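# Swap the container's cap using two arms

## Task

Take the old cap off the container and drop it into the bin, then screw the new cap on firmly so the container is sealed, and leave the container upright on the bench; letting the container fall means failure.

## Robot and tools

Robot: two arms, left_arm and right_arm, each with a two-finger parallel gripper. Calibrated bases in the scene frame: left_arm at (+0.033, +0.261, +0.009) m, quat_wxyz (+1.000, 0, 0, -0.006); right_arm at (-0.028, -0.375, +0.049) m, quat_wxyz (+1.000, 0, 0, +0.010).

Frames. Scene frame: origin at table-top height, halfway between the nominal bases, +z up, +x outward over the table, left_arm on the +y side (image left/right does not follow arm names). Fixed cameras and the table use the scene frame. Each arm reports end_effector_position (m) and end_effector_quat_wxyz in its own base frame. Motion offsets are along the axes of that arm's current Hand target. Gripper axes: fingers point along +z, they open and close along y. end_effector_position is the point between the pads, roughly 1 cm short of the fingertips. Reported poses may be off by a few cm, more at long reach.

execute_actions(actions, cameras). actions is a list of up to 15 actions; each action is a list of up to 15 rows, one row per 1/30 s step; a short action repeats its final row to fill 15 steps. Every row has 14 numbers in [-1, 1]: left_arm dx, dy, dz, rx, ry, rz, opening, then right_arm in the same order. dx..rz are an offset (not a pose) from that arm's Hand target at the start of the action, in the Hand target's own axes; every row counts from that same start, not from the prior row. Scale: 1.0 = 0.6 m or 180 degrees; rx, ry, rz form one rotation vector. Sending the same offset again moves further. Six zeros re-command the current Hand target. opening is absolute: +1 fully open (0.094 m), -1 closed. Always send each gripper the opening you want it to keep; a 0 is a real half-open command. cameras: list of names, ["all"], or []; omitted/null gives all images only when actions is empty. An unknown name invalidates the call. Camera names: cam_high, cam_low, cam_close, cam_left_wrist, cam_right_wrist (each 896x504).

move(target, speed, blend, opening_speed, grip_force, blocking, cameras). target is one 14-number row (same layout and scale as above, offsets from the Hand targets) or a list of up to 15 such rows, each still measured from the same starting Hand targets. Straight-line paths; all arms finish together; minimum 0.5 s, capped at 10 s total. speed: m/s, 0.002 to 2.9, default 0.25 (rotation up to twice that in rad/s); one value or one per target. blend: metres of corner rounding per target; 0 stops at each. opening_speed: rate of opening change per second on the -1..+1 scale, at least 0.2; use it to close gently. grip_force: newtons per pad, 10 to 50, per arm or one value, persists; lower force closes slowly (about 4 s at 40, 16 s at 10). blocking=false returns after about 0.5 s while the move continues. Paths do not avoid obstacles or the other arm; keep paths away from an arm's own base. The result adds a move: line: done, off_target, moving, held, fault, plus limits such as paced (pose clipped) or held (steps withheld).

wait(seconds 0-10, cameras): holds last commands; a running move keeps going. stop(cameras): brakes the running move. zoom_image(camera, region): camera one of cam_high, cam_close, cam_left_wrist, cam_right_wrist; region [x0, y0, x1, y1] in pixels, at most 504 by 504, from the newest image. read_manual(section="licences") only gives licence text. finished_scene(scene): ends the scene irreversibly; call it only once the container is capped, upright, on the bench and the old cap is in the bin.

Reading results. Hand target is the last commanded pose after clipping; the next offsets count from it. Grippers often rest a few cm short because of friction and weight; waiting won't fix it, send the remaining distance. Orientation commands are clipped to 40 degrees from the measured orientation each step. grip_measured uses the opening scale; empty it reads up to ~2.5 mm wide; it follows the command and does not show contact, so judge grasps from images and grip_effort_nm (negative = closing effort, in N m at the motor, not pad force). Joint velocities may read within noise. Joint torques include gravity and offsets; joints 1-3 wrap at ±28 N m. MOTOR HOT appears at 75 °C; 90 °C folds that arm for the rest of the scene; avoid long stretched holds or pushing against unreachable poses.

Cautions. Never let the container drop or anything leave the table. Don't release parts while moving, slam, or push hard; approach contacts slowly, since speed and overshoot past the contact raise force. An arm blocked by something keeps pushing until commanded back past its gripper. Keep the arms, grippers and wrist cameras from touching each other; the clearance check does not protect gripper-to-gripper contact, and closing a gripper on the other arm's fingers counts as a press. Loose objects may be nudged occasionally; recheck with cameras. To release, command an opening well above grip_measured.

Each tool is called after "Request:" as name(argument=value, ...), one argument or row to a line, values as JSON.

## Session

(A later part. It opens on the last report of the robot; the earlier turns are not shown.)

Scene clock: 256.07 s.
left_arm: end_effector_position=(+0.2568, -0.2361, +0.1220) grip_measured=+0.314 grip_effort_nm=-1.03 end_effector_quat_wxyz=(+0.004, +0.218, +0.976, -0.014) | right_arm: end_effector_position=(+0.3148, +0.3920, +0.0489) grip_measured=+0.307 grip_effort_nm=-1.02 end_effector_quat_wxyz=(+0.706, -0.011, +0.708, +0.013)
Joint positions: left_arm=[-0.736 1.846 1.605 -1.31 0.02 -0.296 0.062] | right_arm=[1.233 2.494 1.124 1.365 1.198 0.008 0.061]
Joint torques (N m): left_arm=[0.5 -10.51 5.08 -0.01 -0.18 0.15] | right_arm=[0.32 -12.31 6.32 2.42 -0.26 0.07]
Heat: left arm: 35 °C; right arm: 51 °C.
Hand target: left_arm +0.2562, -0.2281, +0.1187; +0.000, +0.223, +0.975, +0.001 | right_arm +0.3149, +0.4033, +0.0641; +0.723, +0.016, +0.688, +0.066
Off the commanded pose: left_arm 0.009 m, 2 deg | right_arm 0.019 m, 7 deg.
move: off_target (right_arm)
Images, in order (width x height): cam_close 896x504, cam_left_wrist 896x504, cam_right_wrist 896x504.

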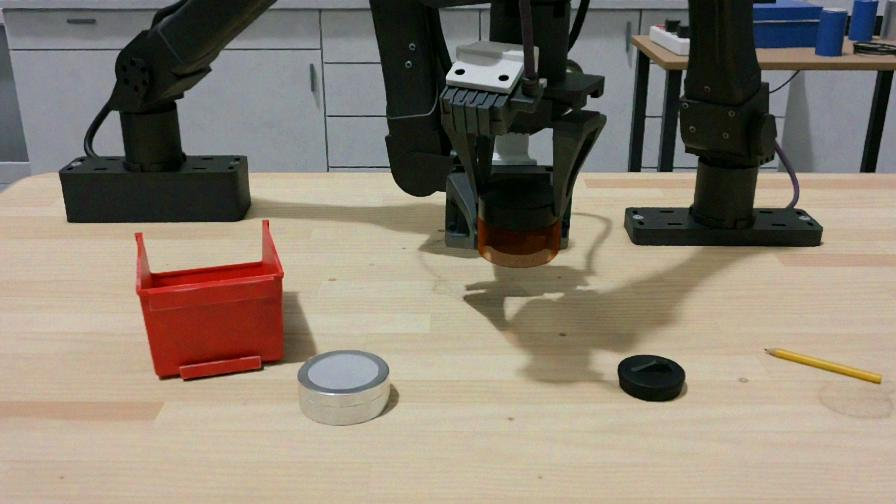

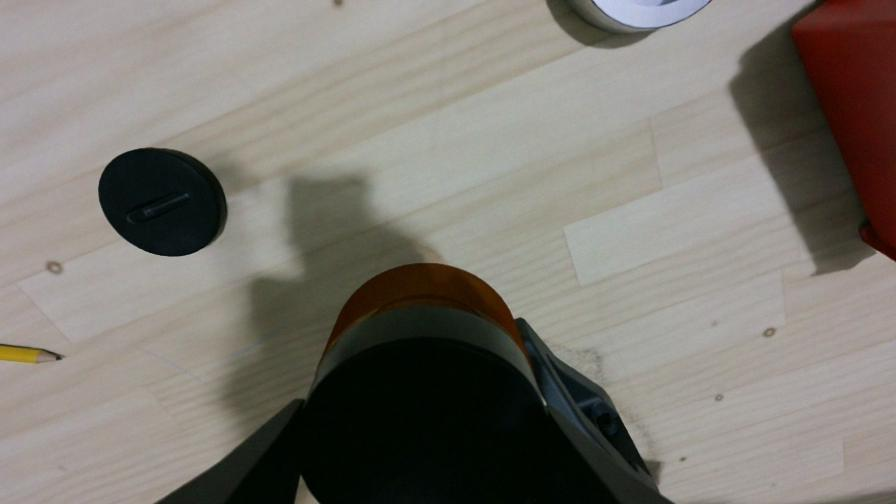

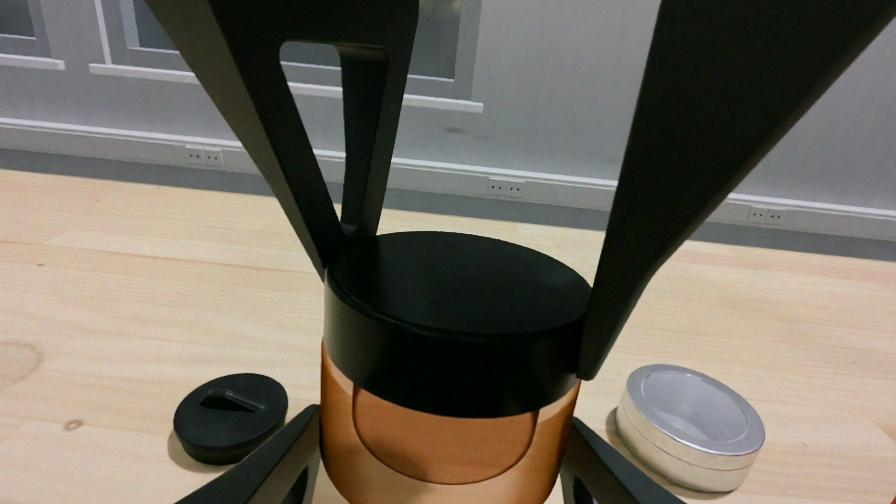

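Request:
zoom_image(
  camera="cam_close",
  region=[430, 120, 630, 290],
)

Scaled by 2.520.

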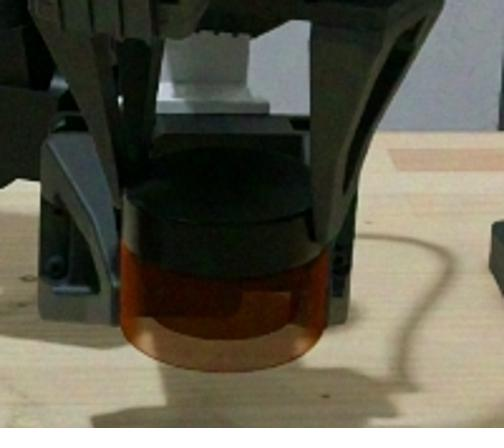

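Request:
move(
  target=[
    [-0.0067, -0.0115, -0.0055, 0, 0, 0, 0.05, 0, 0, 0, 0, 0, 0, 0.05],
    [-0.0067, -0.0115, -0.0055, 0, 0, 0, 0.05, 0, 0, 0, 0, 0, 0, 0.9],
    [-0.0067, -0.0115, -0.0055, 0, 0, 0, 0.05, 0, 0, -0.1667, 0, 0, 0, 0.9],
  ],
  speed=[0.1, 0.1, 0.2],
  opening_speed=0.8,
  cameras=["cam_right_wrist", "cam_left_wrist", "cam_close"],
)

Scene clock: 260.50 s.
left_arm: end_effector_position=(+0.2553, -0.2328, +0.1177) grip_measured=+0.314 grip_effort_nm=-1.02 end_effector_quat_wxyz=(-0.005, +0.217, +0.976, -0.002) | right_arm: end_effector_position=(+0.2141, +0.4002, +0.0362) grip_measured=+0.898 grip_effort_nm=0.10 end_effector_quat_wxyz=(+0.702, -0.042, +0.711, +0.011)
Joint positions: left_arm=[-0.737 1.859 1.605 -1.323 0.009 -0.301 0.062] | right_arm=[1.48 2.483 1.034 1.368 1.404 0.037 0.089]
Joint torques (N m): left_arm=[-0.68 -9.88 8.14 -0.11 -0.07 0.04] | right_arm=[-0.32 -14.86 2.61 2.65 0.13 0.13]
Heat: left arm: 35 °C; right arm: 51 °C.
Hand target: left_arm +0.2567, -0.2361, +0.1220; -0.001, +0.223, +0.975, +0.000 | right_arm +0.2153, +0.3966, +0.0587; +0.723, +0.016, +0.688, +0.066
Off the commanded pose: left_arm 0.006 m, 1 deg | right_arm 0.023 m, 10 deg.
move: off_target (right_arm); target 2's new opening was sent with right_arm's hand 0.018 m and 7 deg from that target
Images, in order (width x height): cam_close 896x504, cam_left_wrist 896x504, cam_right_wrist 896x504.

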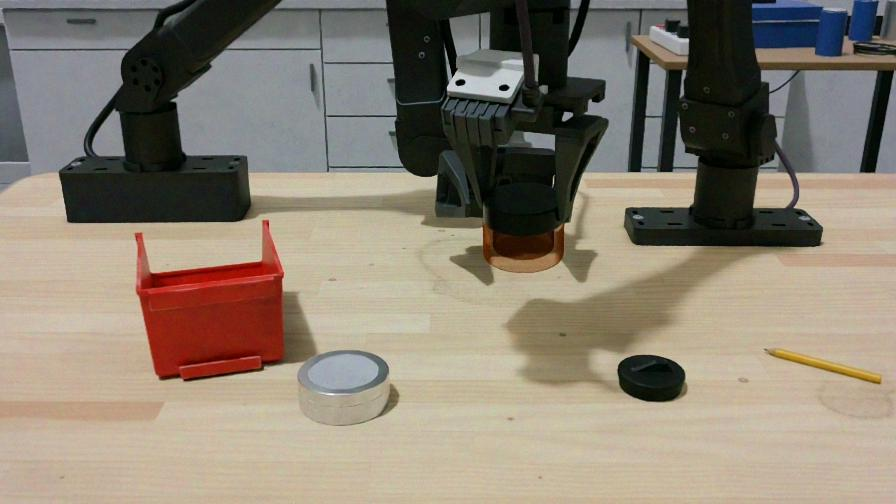

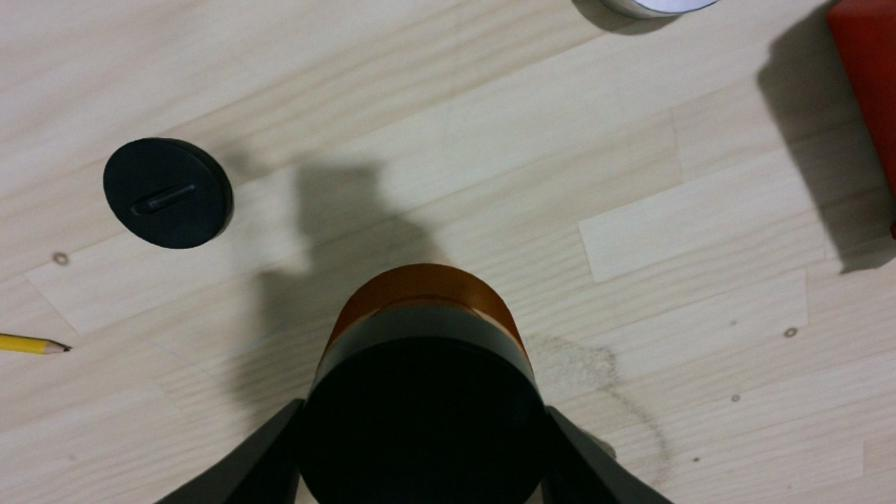

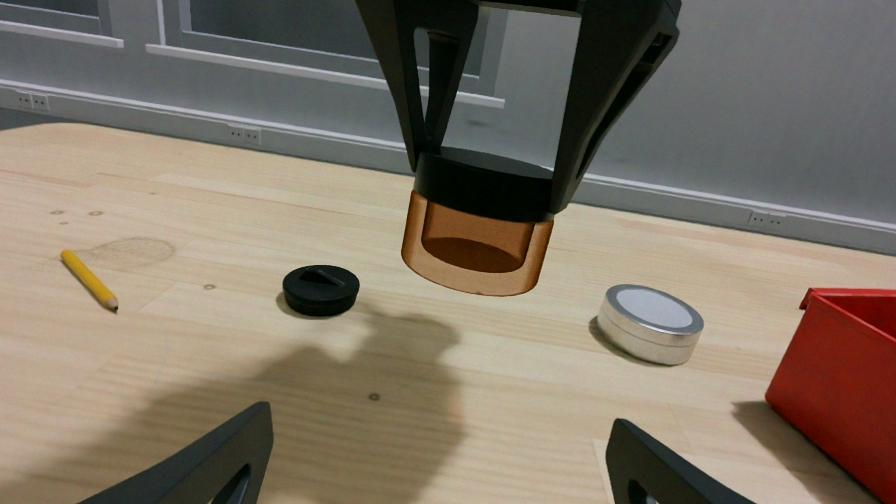

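Request:
move(
  target=[0, 0, 0.127, 0, 0, 0, 0.05, 0, 0, 0, 0, 0, 0, 0.9],
  speed=0.1,
  cameras=["cam_left_wrist", "cam_close"],
)

Scene clock: 262.73 s.
left_arm: end_effector_position=(+0.2560, -0.2342, +0.0496) grip_measured=+0.314 grip_effort_nm=-1.03 end_effector_quat_wxyz=(-0.005, +0.218, +0.976, -0.002) | right_arm: end_effector_position=(+0.2141, +0.4001, +0.0362) grip_measured=+0.898 grip_effort_nm=0.10 end_effector_quat_wxyz=(+0.702, -0.042, +0.711, +0.011)
Joint positions: left_arm=[-0.739 1.903 1.39 -1.065 0.008 -0.3 0.062] | right_arm=[1.48 2.483 1.034 1.368 1.404 0.037 0.089]
Joint torques (N m): left_arm=[-0.57 -10.32 5.26 0.22 -0.08 0.04] | right_arm=[-0.31 -14.83 2.56 2.64 0.14 0.12]
Heat: left arm: 34 °C; right arm: 51 °C.
Hand target: left_arm +0.2567, -0.2360, +0.0458; -0.001, +0.223, +0.975, +0.001 | right_arm +0.2153, +0.3967, +0.0587; +0.723, +0.016, +0.688, +0.066
Off the commanded pose: left_arm 0.004 m, 1 deg | right_arm 0.023 m, 10 deg.
move: off_target (right_arm)
Images, in order (width x height): cam_close 896x504, cam_left_wrist 896x504.

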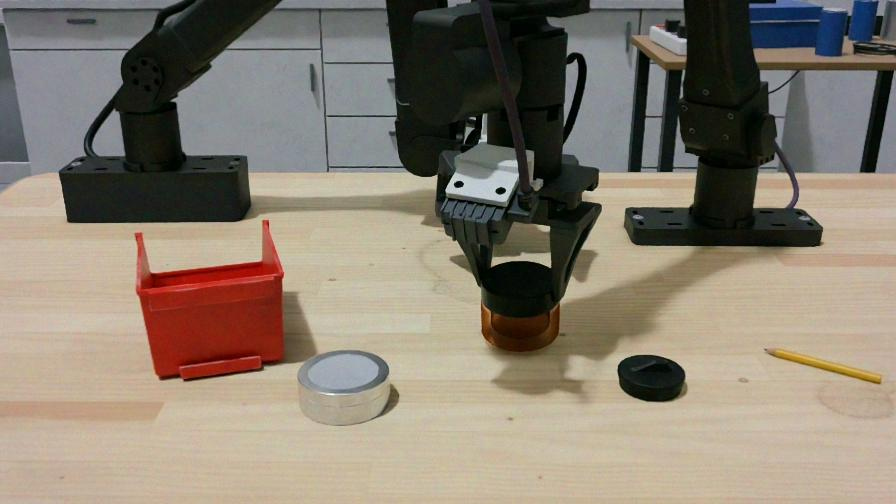

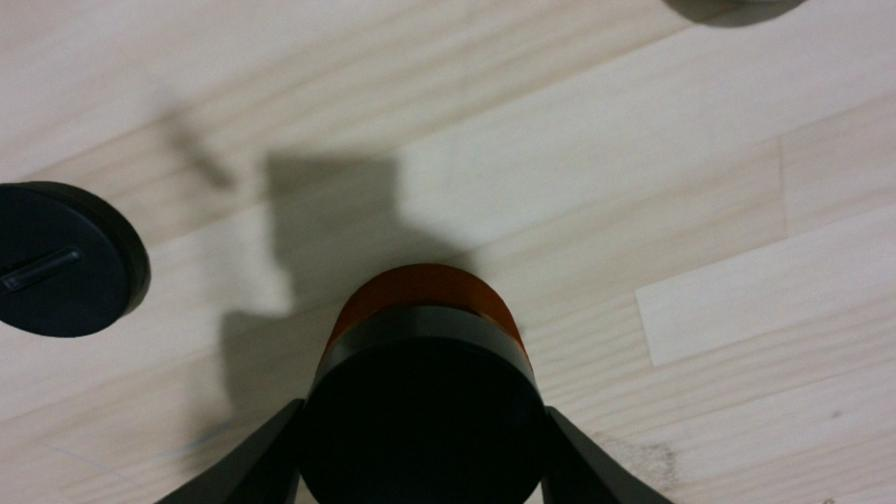

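Request:
move(
  target=[0, 0, 0.0085, 0, 0, 0, 0.05, 0, 0, 0, 0, 0, 0, 0.9],
  speed=0.05,
)

Request:
move(
  target=[0, 0, 0.0055, 0, 0, 0, 0.05, 0, 0, 0, 0, 0, 0, 0.9],
  speed=0.04,
  cameras=["cam_close"],
)

Scene clock: 264.23 s.
left_arm: end_effector_position=(+0.2568, -0.2349, +0.0468) grip_measured=+0.314 grip_effort_nm=-1.02 end_effector_quat_wxyz=(-0.002, +0.218, +0.976, -0.004) | right_arm: end_effector_position=(+0.2141, +0.4001, +0.0362) grip_measured=+0.898 grip_effort_nm=0.10 end_effector_quat_wxyz=(+0.702, -0.042, +0.711, +0.011)
Joint positions: left_arm=[-0.739 1.903 1.379 -1.046 0.008 -0.3 0.062] | right_arm=[1.48 2.483 1.034 1.368 1.404 0.037 0.089]
Joint torques (N m): left_arm=[-0.55 -9.84 5.04 0.22 -0.07 0.04] | right_arm=[-0.34 -14.86 2.55 2.63 0.14 0.12]
Heat: left arm: 34 °C; right arm: 51 °C.
Hand target: left_arm +0.2567, -0.2360, +0.0406; -0.001, +0.223, +0.975, +0.001 | right_arm +0.2153, +0.3967, +0.0587; +0.723, +0.016, +0.688, +0.066
Off the commanded pose: left_arm 0.006 m, 1 deg | right_arm 0.023 m, 10 deg.
move: off_target (right_arm)

Scene clock: 264.93 s.
left_arm: end_effector_position=(+0.2569, -0.2350, +0.0442) grip_measured=+0.314 grip_effort_nm=-1.02 end_effector_quat_wxyz=(-0.002, +0.218, +0.976, -0.004) | right_arm: end_effector_position=(+0.2141, +0.4001, +0.0362) grip_measured=+0.898 grip_effort_nm=0.10 end_effector_quat_wxyz=(+0.702, -0.042, +0.711, +0.011)
Joint positions: left_arm=[-0.739 1.906 1.371 -1.035 0.008 -0.3 0.062] | right_arm=[1.48 2.483 1.034 1.368 1.404 0.037 0.089]
Joint torques (N m): left_arm=[-0.54 -9.74 4.94 0.24 -0.08 0.04] | right_arm=[-0.32 -14.89 2.54 2.64 0.13 0.12]
Heat: left arm: 34 °C; right arm: 51 °C.
Hand target: left_arm +0.2567, -0.2360, +0.0374; -0.001, +0.223, +0.975, +0.000 | right_arm +0.2153, +0.3967, +0.0587; +0.723, +0.016, +0.688, +0.066
Off the commanded pose: left_arm 0.007 m, 1 deg | right_arm 0.023 m, 10 deg.
move: off_target (right_arm)
Images, in order (width x height): cam_close 896x504.

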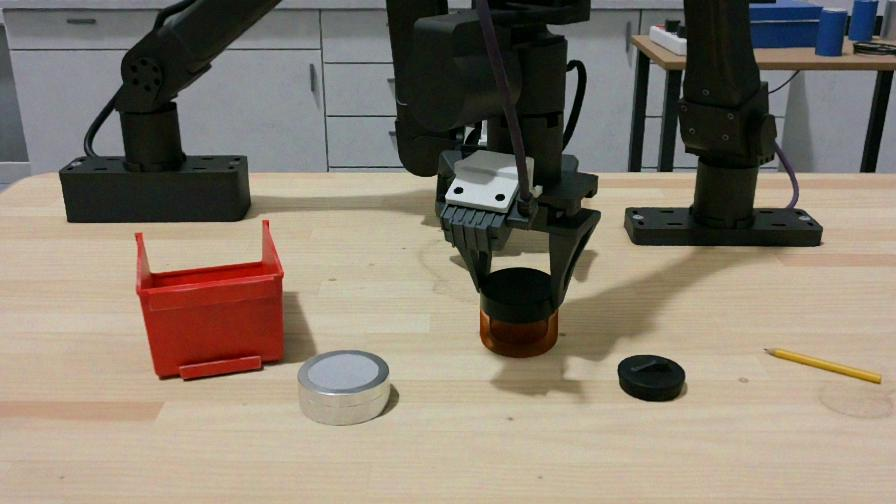

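Request:
move(
  target=[0, 0, 0.005, 0, 0, 0, 0.05, 0, 0, 0, 0, 0, 0, 0.9],
  speed=0.04,
)

Request:
move(
  target=[0, 0, 0.004, 0, 0, 0, 0.05, 0, 0, 0, 0, 0, 0, 0.9],
  speed=0.04,
  cameras=["cam_close"],
)

Scene clock: 266.00 s.
left_arm: end_effector_position=(+0.2572, -0.2352, +0.0438) grip_measured=+0.314 grip_effort_nm=-1.03 end_effector_quat_wxyz=(-0.001, +0.218, +0.976, -0.004) | right_arm: end_effector_position=(+0.2141, +0.4001, +0.0362) grip_measured=+0.898 grip_effort_nm=0.10 end_effector_quat_wxyz=(+0.702, -0.042, +0.711, +0.011)
Joint positions: left_arm=[-0.739 1.906 1.369 -1.032 0.008 -0.3 0.062] | right_arm=[1.48 2.483 1.034 1.368 1.404 0.037 0.089]
Joint torques (N m): left_arm=[-0.54 -9.46 4.57 0.32 -0.06 0.05] | right_arm=[-0.31 -14.84 2.54 2.64 0.13 0.11]
Heat: left arm: 34 °C; right arm: 51 °C.
Hand target: left_arm +0.2567, -0.2360, +0.0344; -0.001, +0.223, +0.975, +0.000 | right_arm +0.2153, +0.3967, +0.0587; +0.723, +0.016, +0.688, +0.066
Off the commanded pose: left_arm 0.009 m, 1 deg | right_arm 0.023 m, 10 deg.
move: off_target (right_arm)

Scene clock: 266.70 s.
left_arm: end_effector_position=(+0.2571, -0.2351, +0.0433) grip_measured=+0.314 grip_effort_nm=-1.03 end_effector_quat_wxyz=(-0.001, +0.218, +0.976, -0.004) | right_arm: end_effector_position=(+0.2141, +0.4001, +0.0362) grip_measured=+0.898 grip_effort_nm=0.10 end_effector_quat_wxyz=(+0.702, -0.042, +0.711, +0.011)
Joint positions: left_arm=[-0.739 1.906 1.367 -1.03 0.008 -0.3 0.062] | right_arm=[1.48 2.483 1.034 1.368 1.404 0.037 0.089]
Joint torques (N m): left_arm=[-0.54 -9.2 4.26 0.39 -0.07 0.04] | right_arm=[-0.34 -14.87 2.55 2.64 0.14 0.11]
Motor temperatures (°C): left_arm=[26 34 30 25 26 26 28] | right_arm=[28 42 36 52 24 23 29]
Heat: left arm: 34 °C; right arm: 52 °C.
Hand target: left_arm +0.2567, -0.2360, +0.0320; -0.001, +0.223, +0.975, +0.000 | right_arm +0.2153, +0.3967, +0.0587; +0.723, +0.016, +0.688, +0.066
Off the commanded pose: left_arm 0.011 m, 1 deg | right_arm 0.023 m, 10 deg.
move: off_target (left_arm, right_arm)
Images, in order (width x height): cam_close 896x504.

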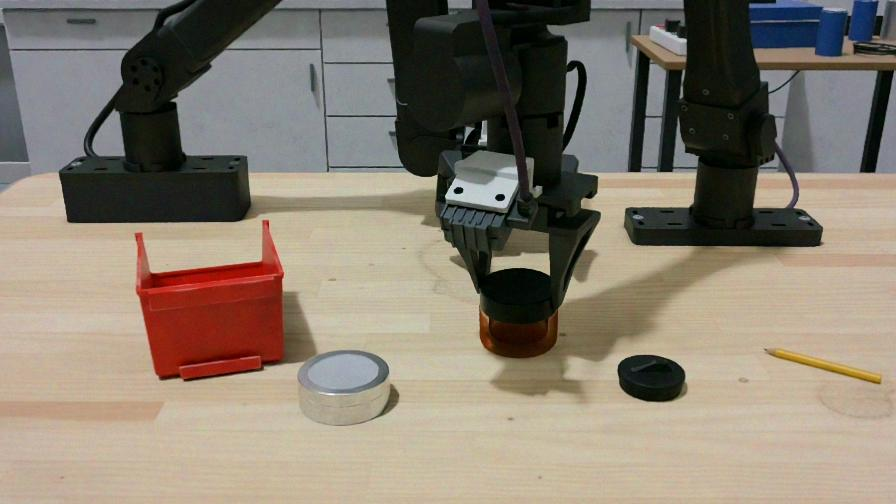

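Request:
zoom_image(
  camera="cam_close",
  region=[430, 230, 630, 390],
)

Scaled by 2.520.

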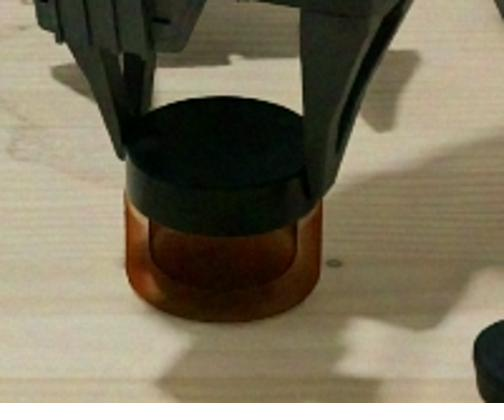

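Request:
move(
  target=[
    [0, 0, -0.013, 0, 0, 0, 0.05, 0, 0, 0, 0, 0, 0, 0.9],
    [0, 0, -0.013, 0, 0, 0, 0.55, 0, 0, 0, 0, 0, 0, 0.9],
  ],
  speed=0.06,
  opening_speed=0.4,
  cameras=["cam_close", "cam_left_wrist", "cam_right_wrist"],
)

Scene clock: 269.57 s.
left_arm: end_effector_position=(+0.2571, -0.2350, +0.0433) grip_measured=+0.548 grip_effort_nm=0.11 end_effector_quat_wxyz=(-0.001, +0.218, +0.976, -0.004) | right_arm: end_effector_position=(+0.2141, +0.4001, +0.0362) grip_measured=+0.898 grip_effort_nm=0.10 end_effector_quat_wxyz=(+0.702, -0.042, +0.711, +0.011)
Joint positions: left_arm=[-0.739 1.906 1.367 -1.03 0.008 -0.3 0.073] | right_arm=[1.48 2.483 1.034 1.368 1.404 0.037 0.089]
Joint torques (N m): left_arm=[-0.58 -9.95 5.72 0.1 -0.06 0.03] | right_arm=[-0.35 -14.86 2.58 2.64 0.13 0.12]
Heat: left arm: 34 °C; right arm: 52 °C.
Hand target: left_arm +0.2567, -0.2360, +0.0398; -0.001, +0.223, +0.975, +0.001 | right_arm +0.2153, +0.3967, +0.0587; +0.723, +0.016, +0.688, +0.066
Off the commanded pose: left_arm 0.004 m, 1 deg | right_arm 0.023 m, 10 deg.
move: off_target (right_arm)
Images, in order (width x height): cam_close 896x504, cam_left_wrist 896x504, cam_right_wrist 896x504.

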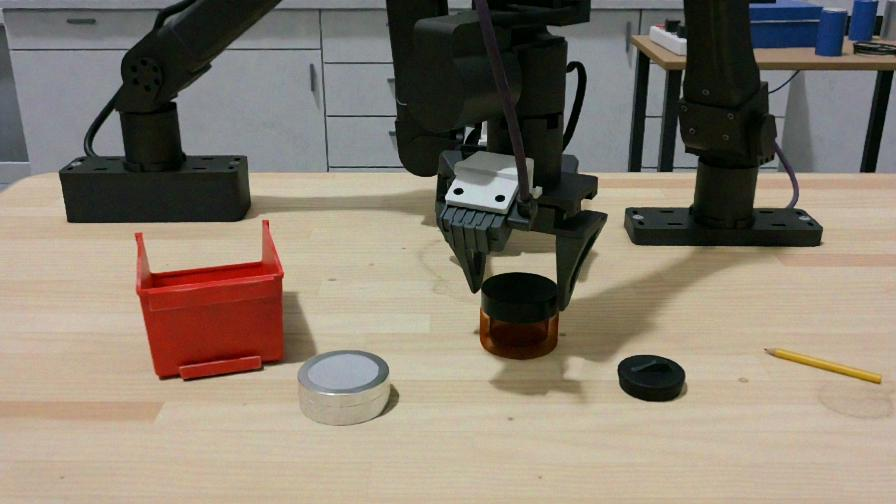

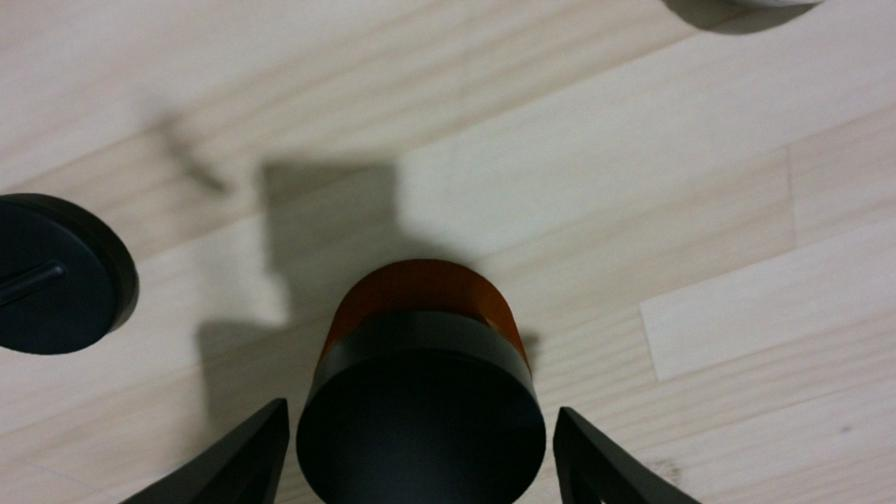

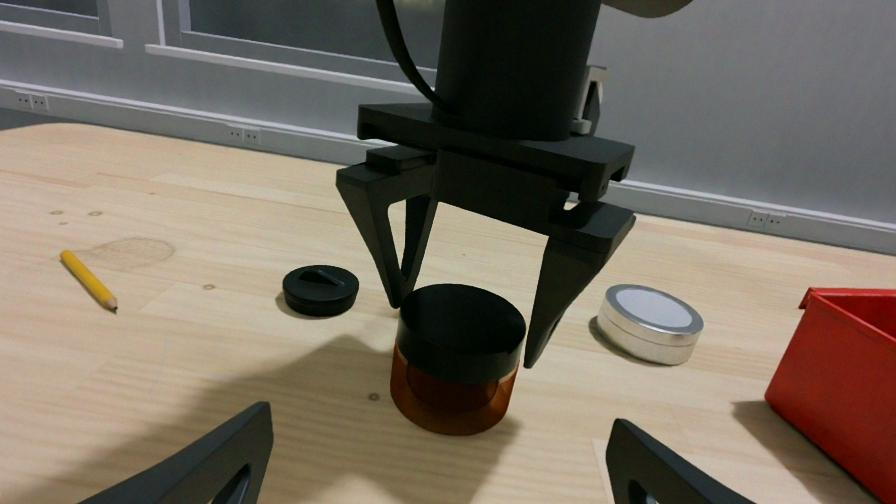

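Request:
move(
  target=[
    [0, 0, 0, 0, 0, 0, 0.95, 0, 0, 0, 0, 0, 0, 0.9],
    [0, 0, -0.2, 0, 0, 0, 0.95, 0, 0, 0, 0, 0, 0, 0.9],
  ],
  speed=[0.06, 0.12],
  opening_speed=0.8,
  cameras=["cam_high", "cam_close", "cam_left_wrist", "cam_right_wrist"],
)

Scene clock: 272.80 s.
left_arm: end_effector_position=(+0.2564, -0.2343, +0.1491) grip_measured=+0.948 grip_effort_nm=0.11 end_effector_quat_wxyz=(-0.013, +0.218, +0.976, +0.003) | right_arm: end_effector_position=(+0.2141, +0.4001, +0.0362) grip_measured=+0.898 grip_effort_nm=0.10 end_effector_quat_wxyz=(+0.702, -0.042, +0.711, +0.011)
Joint positions: left_arm=[-0.739 1.893 1.774 -1.477 0.008 -0.3 0.092] | right_arm=[1.48 2.483 1.034 1.368 1.404 0.037 0.089]
Joint torques (N m): left_arm=[-0.55 -11.9 7.94 -0.15 -0.07 0.03] | right_arm=[-0.31 -14.84 2.54 2.64 0.15 0.11]
Heat: left arm: 34 °C; right arm: 52 °C.
Hand target: left_arm +0.2569, -0.2362, +0.1597; +0.000, +0.223, +0.975, +0.000 | right_arm +0.2153, +0.3967, +0.0587; +0.723, +0.016, +0.688, +0.066
Off the commanded pose: left_arm 0.011 m, 2 deg | right_arm 0.023 m, 10 deg.
move: off_target (left_arm, right_arm)
Images, in order (width x height): cam_high 896x504, cam_close 896x504, cam_left_wrist 896x504, cam_right_wrist 896x504.

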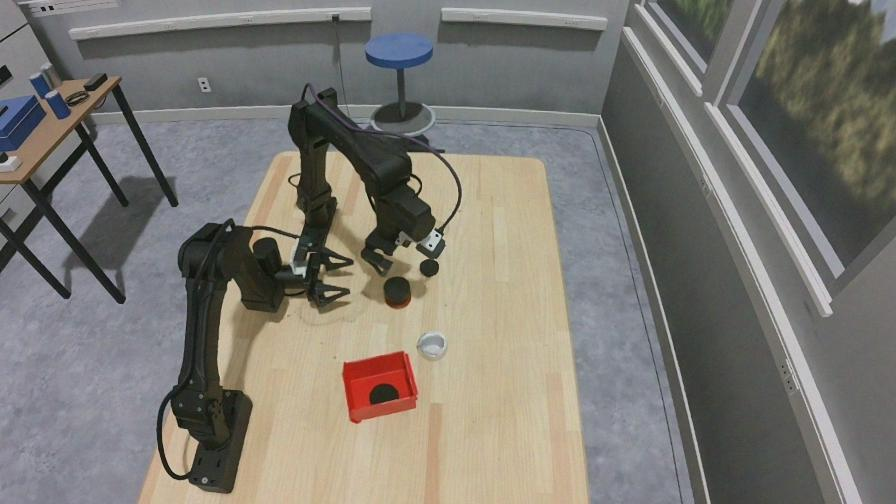

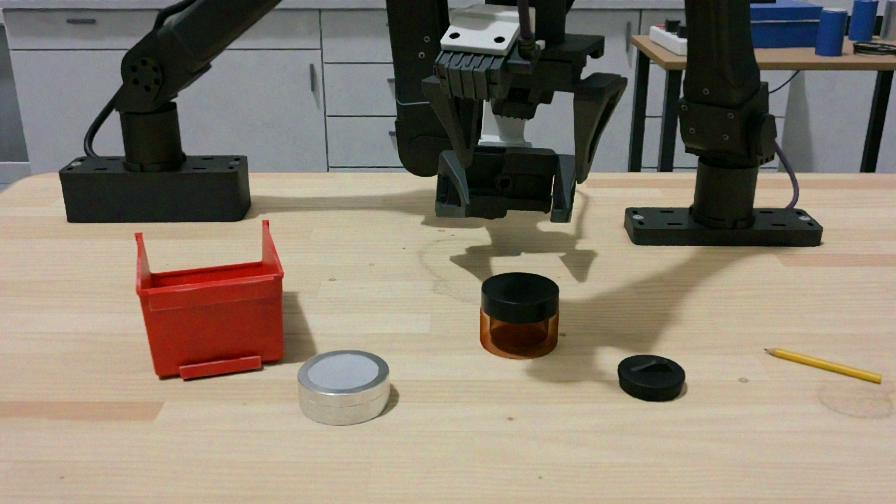

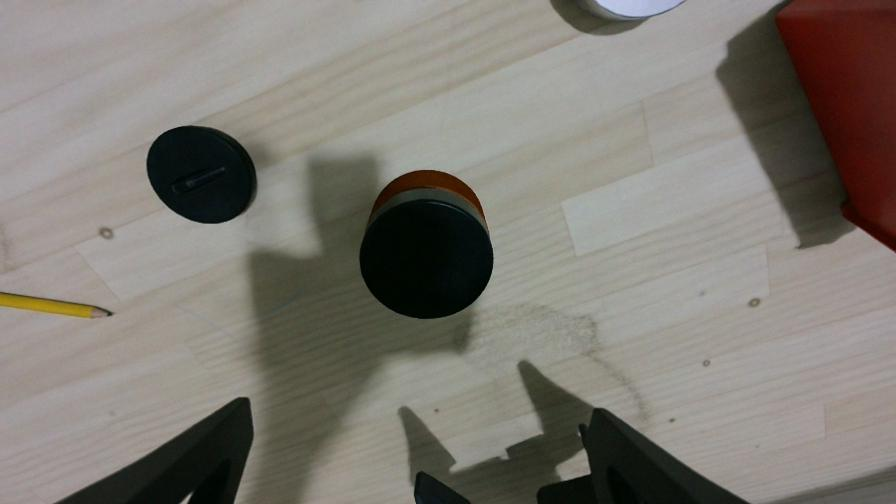

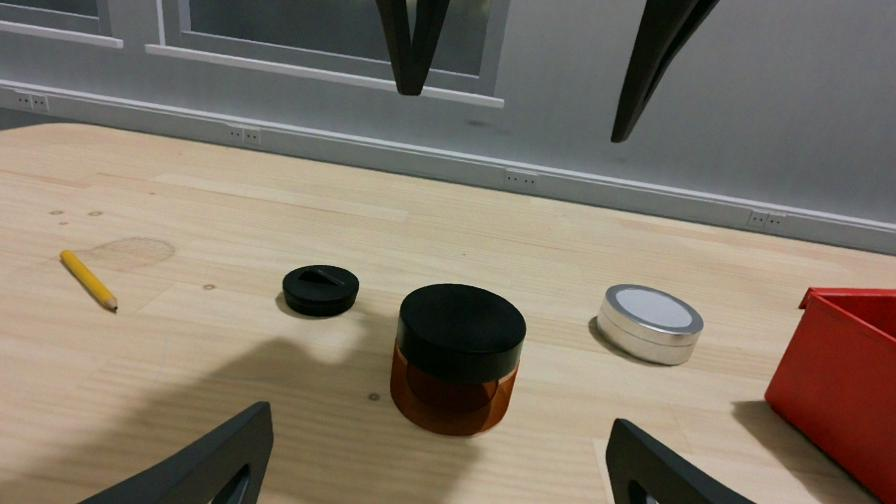

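Request:
zoom_image(
  camera="cam_close",
  region=[460, 250, 580, 380],
)

Request:
zoom_image(
  camera="cam_right_wrist",
  region=[360, 260, 560, 450],
)

Scaled by 3.877.

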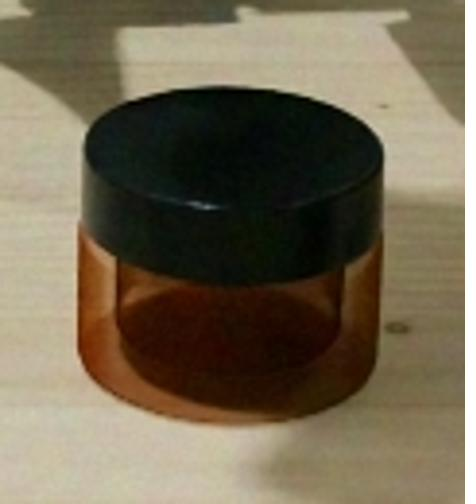

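Scaled by 2.520.

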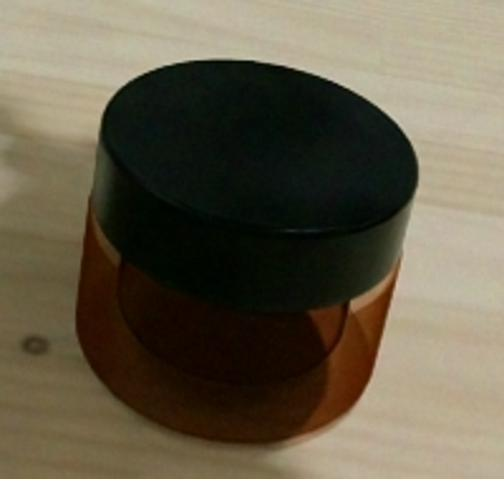

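Request:
finished_scene(
  scene=2,
)

The scene is finished: the task was done.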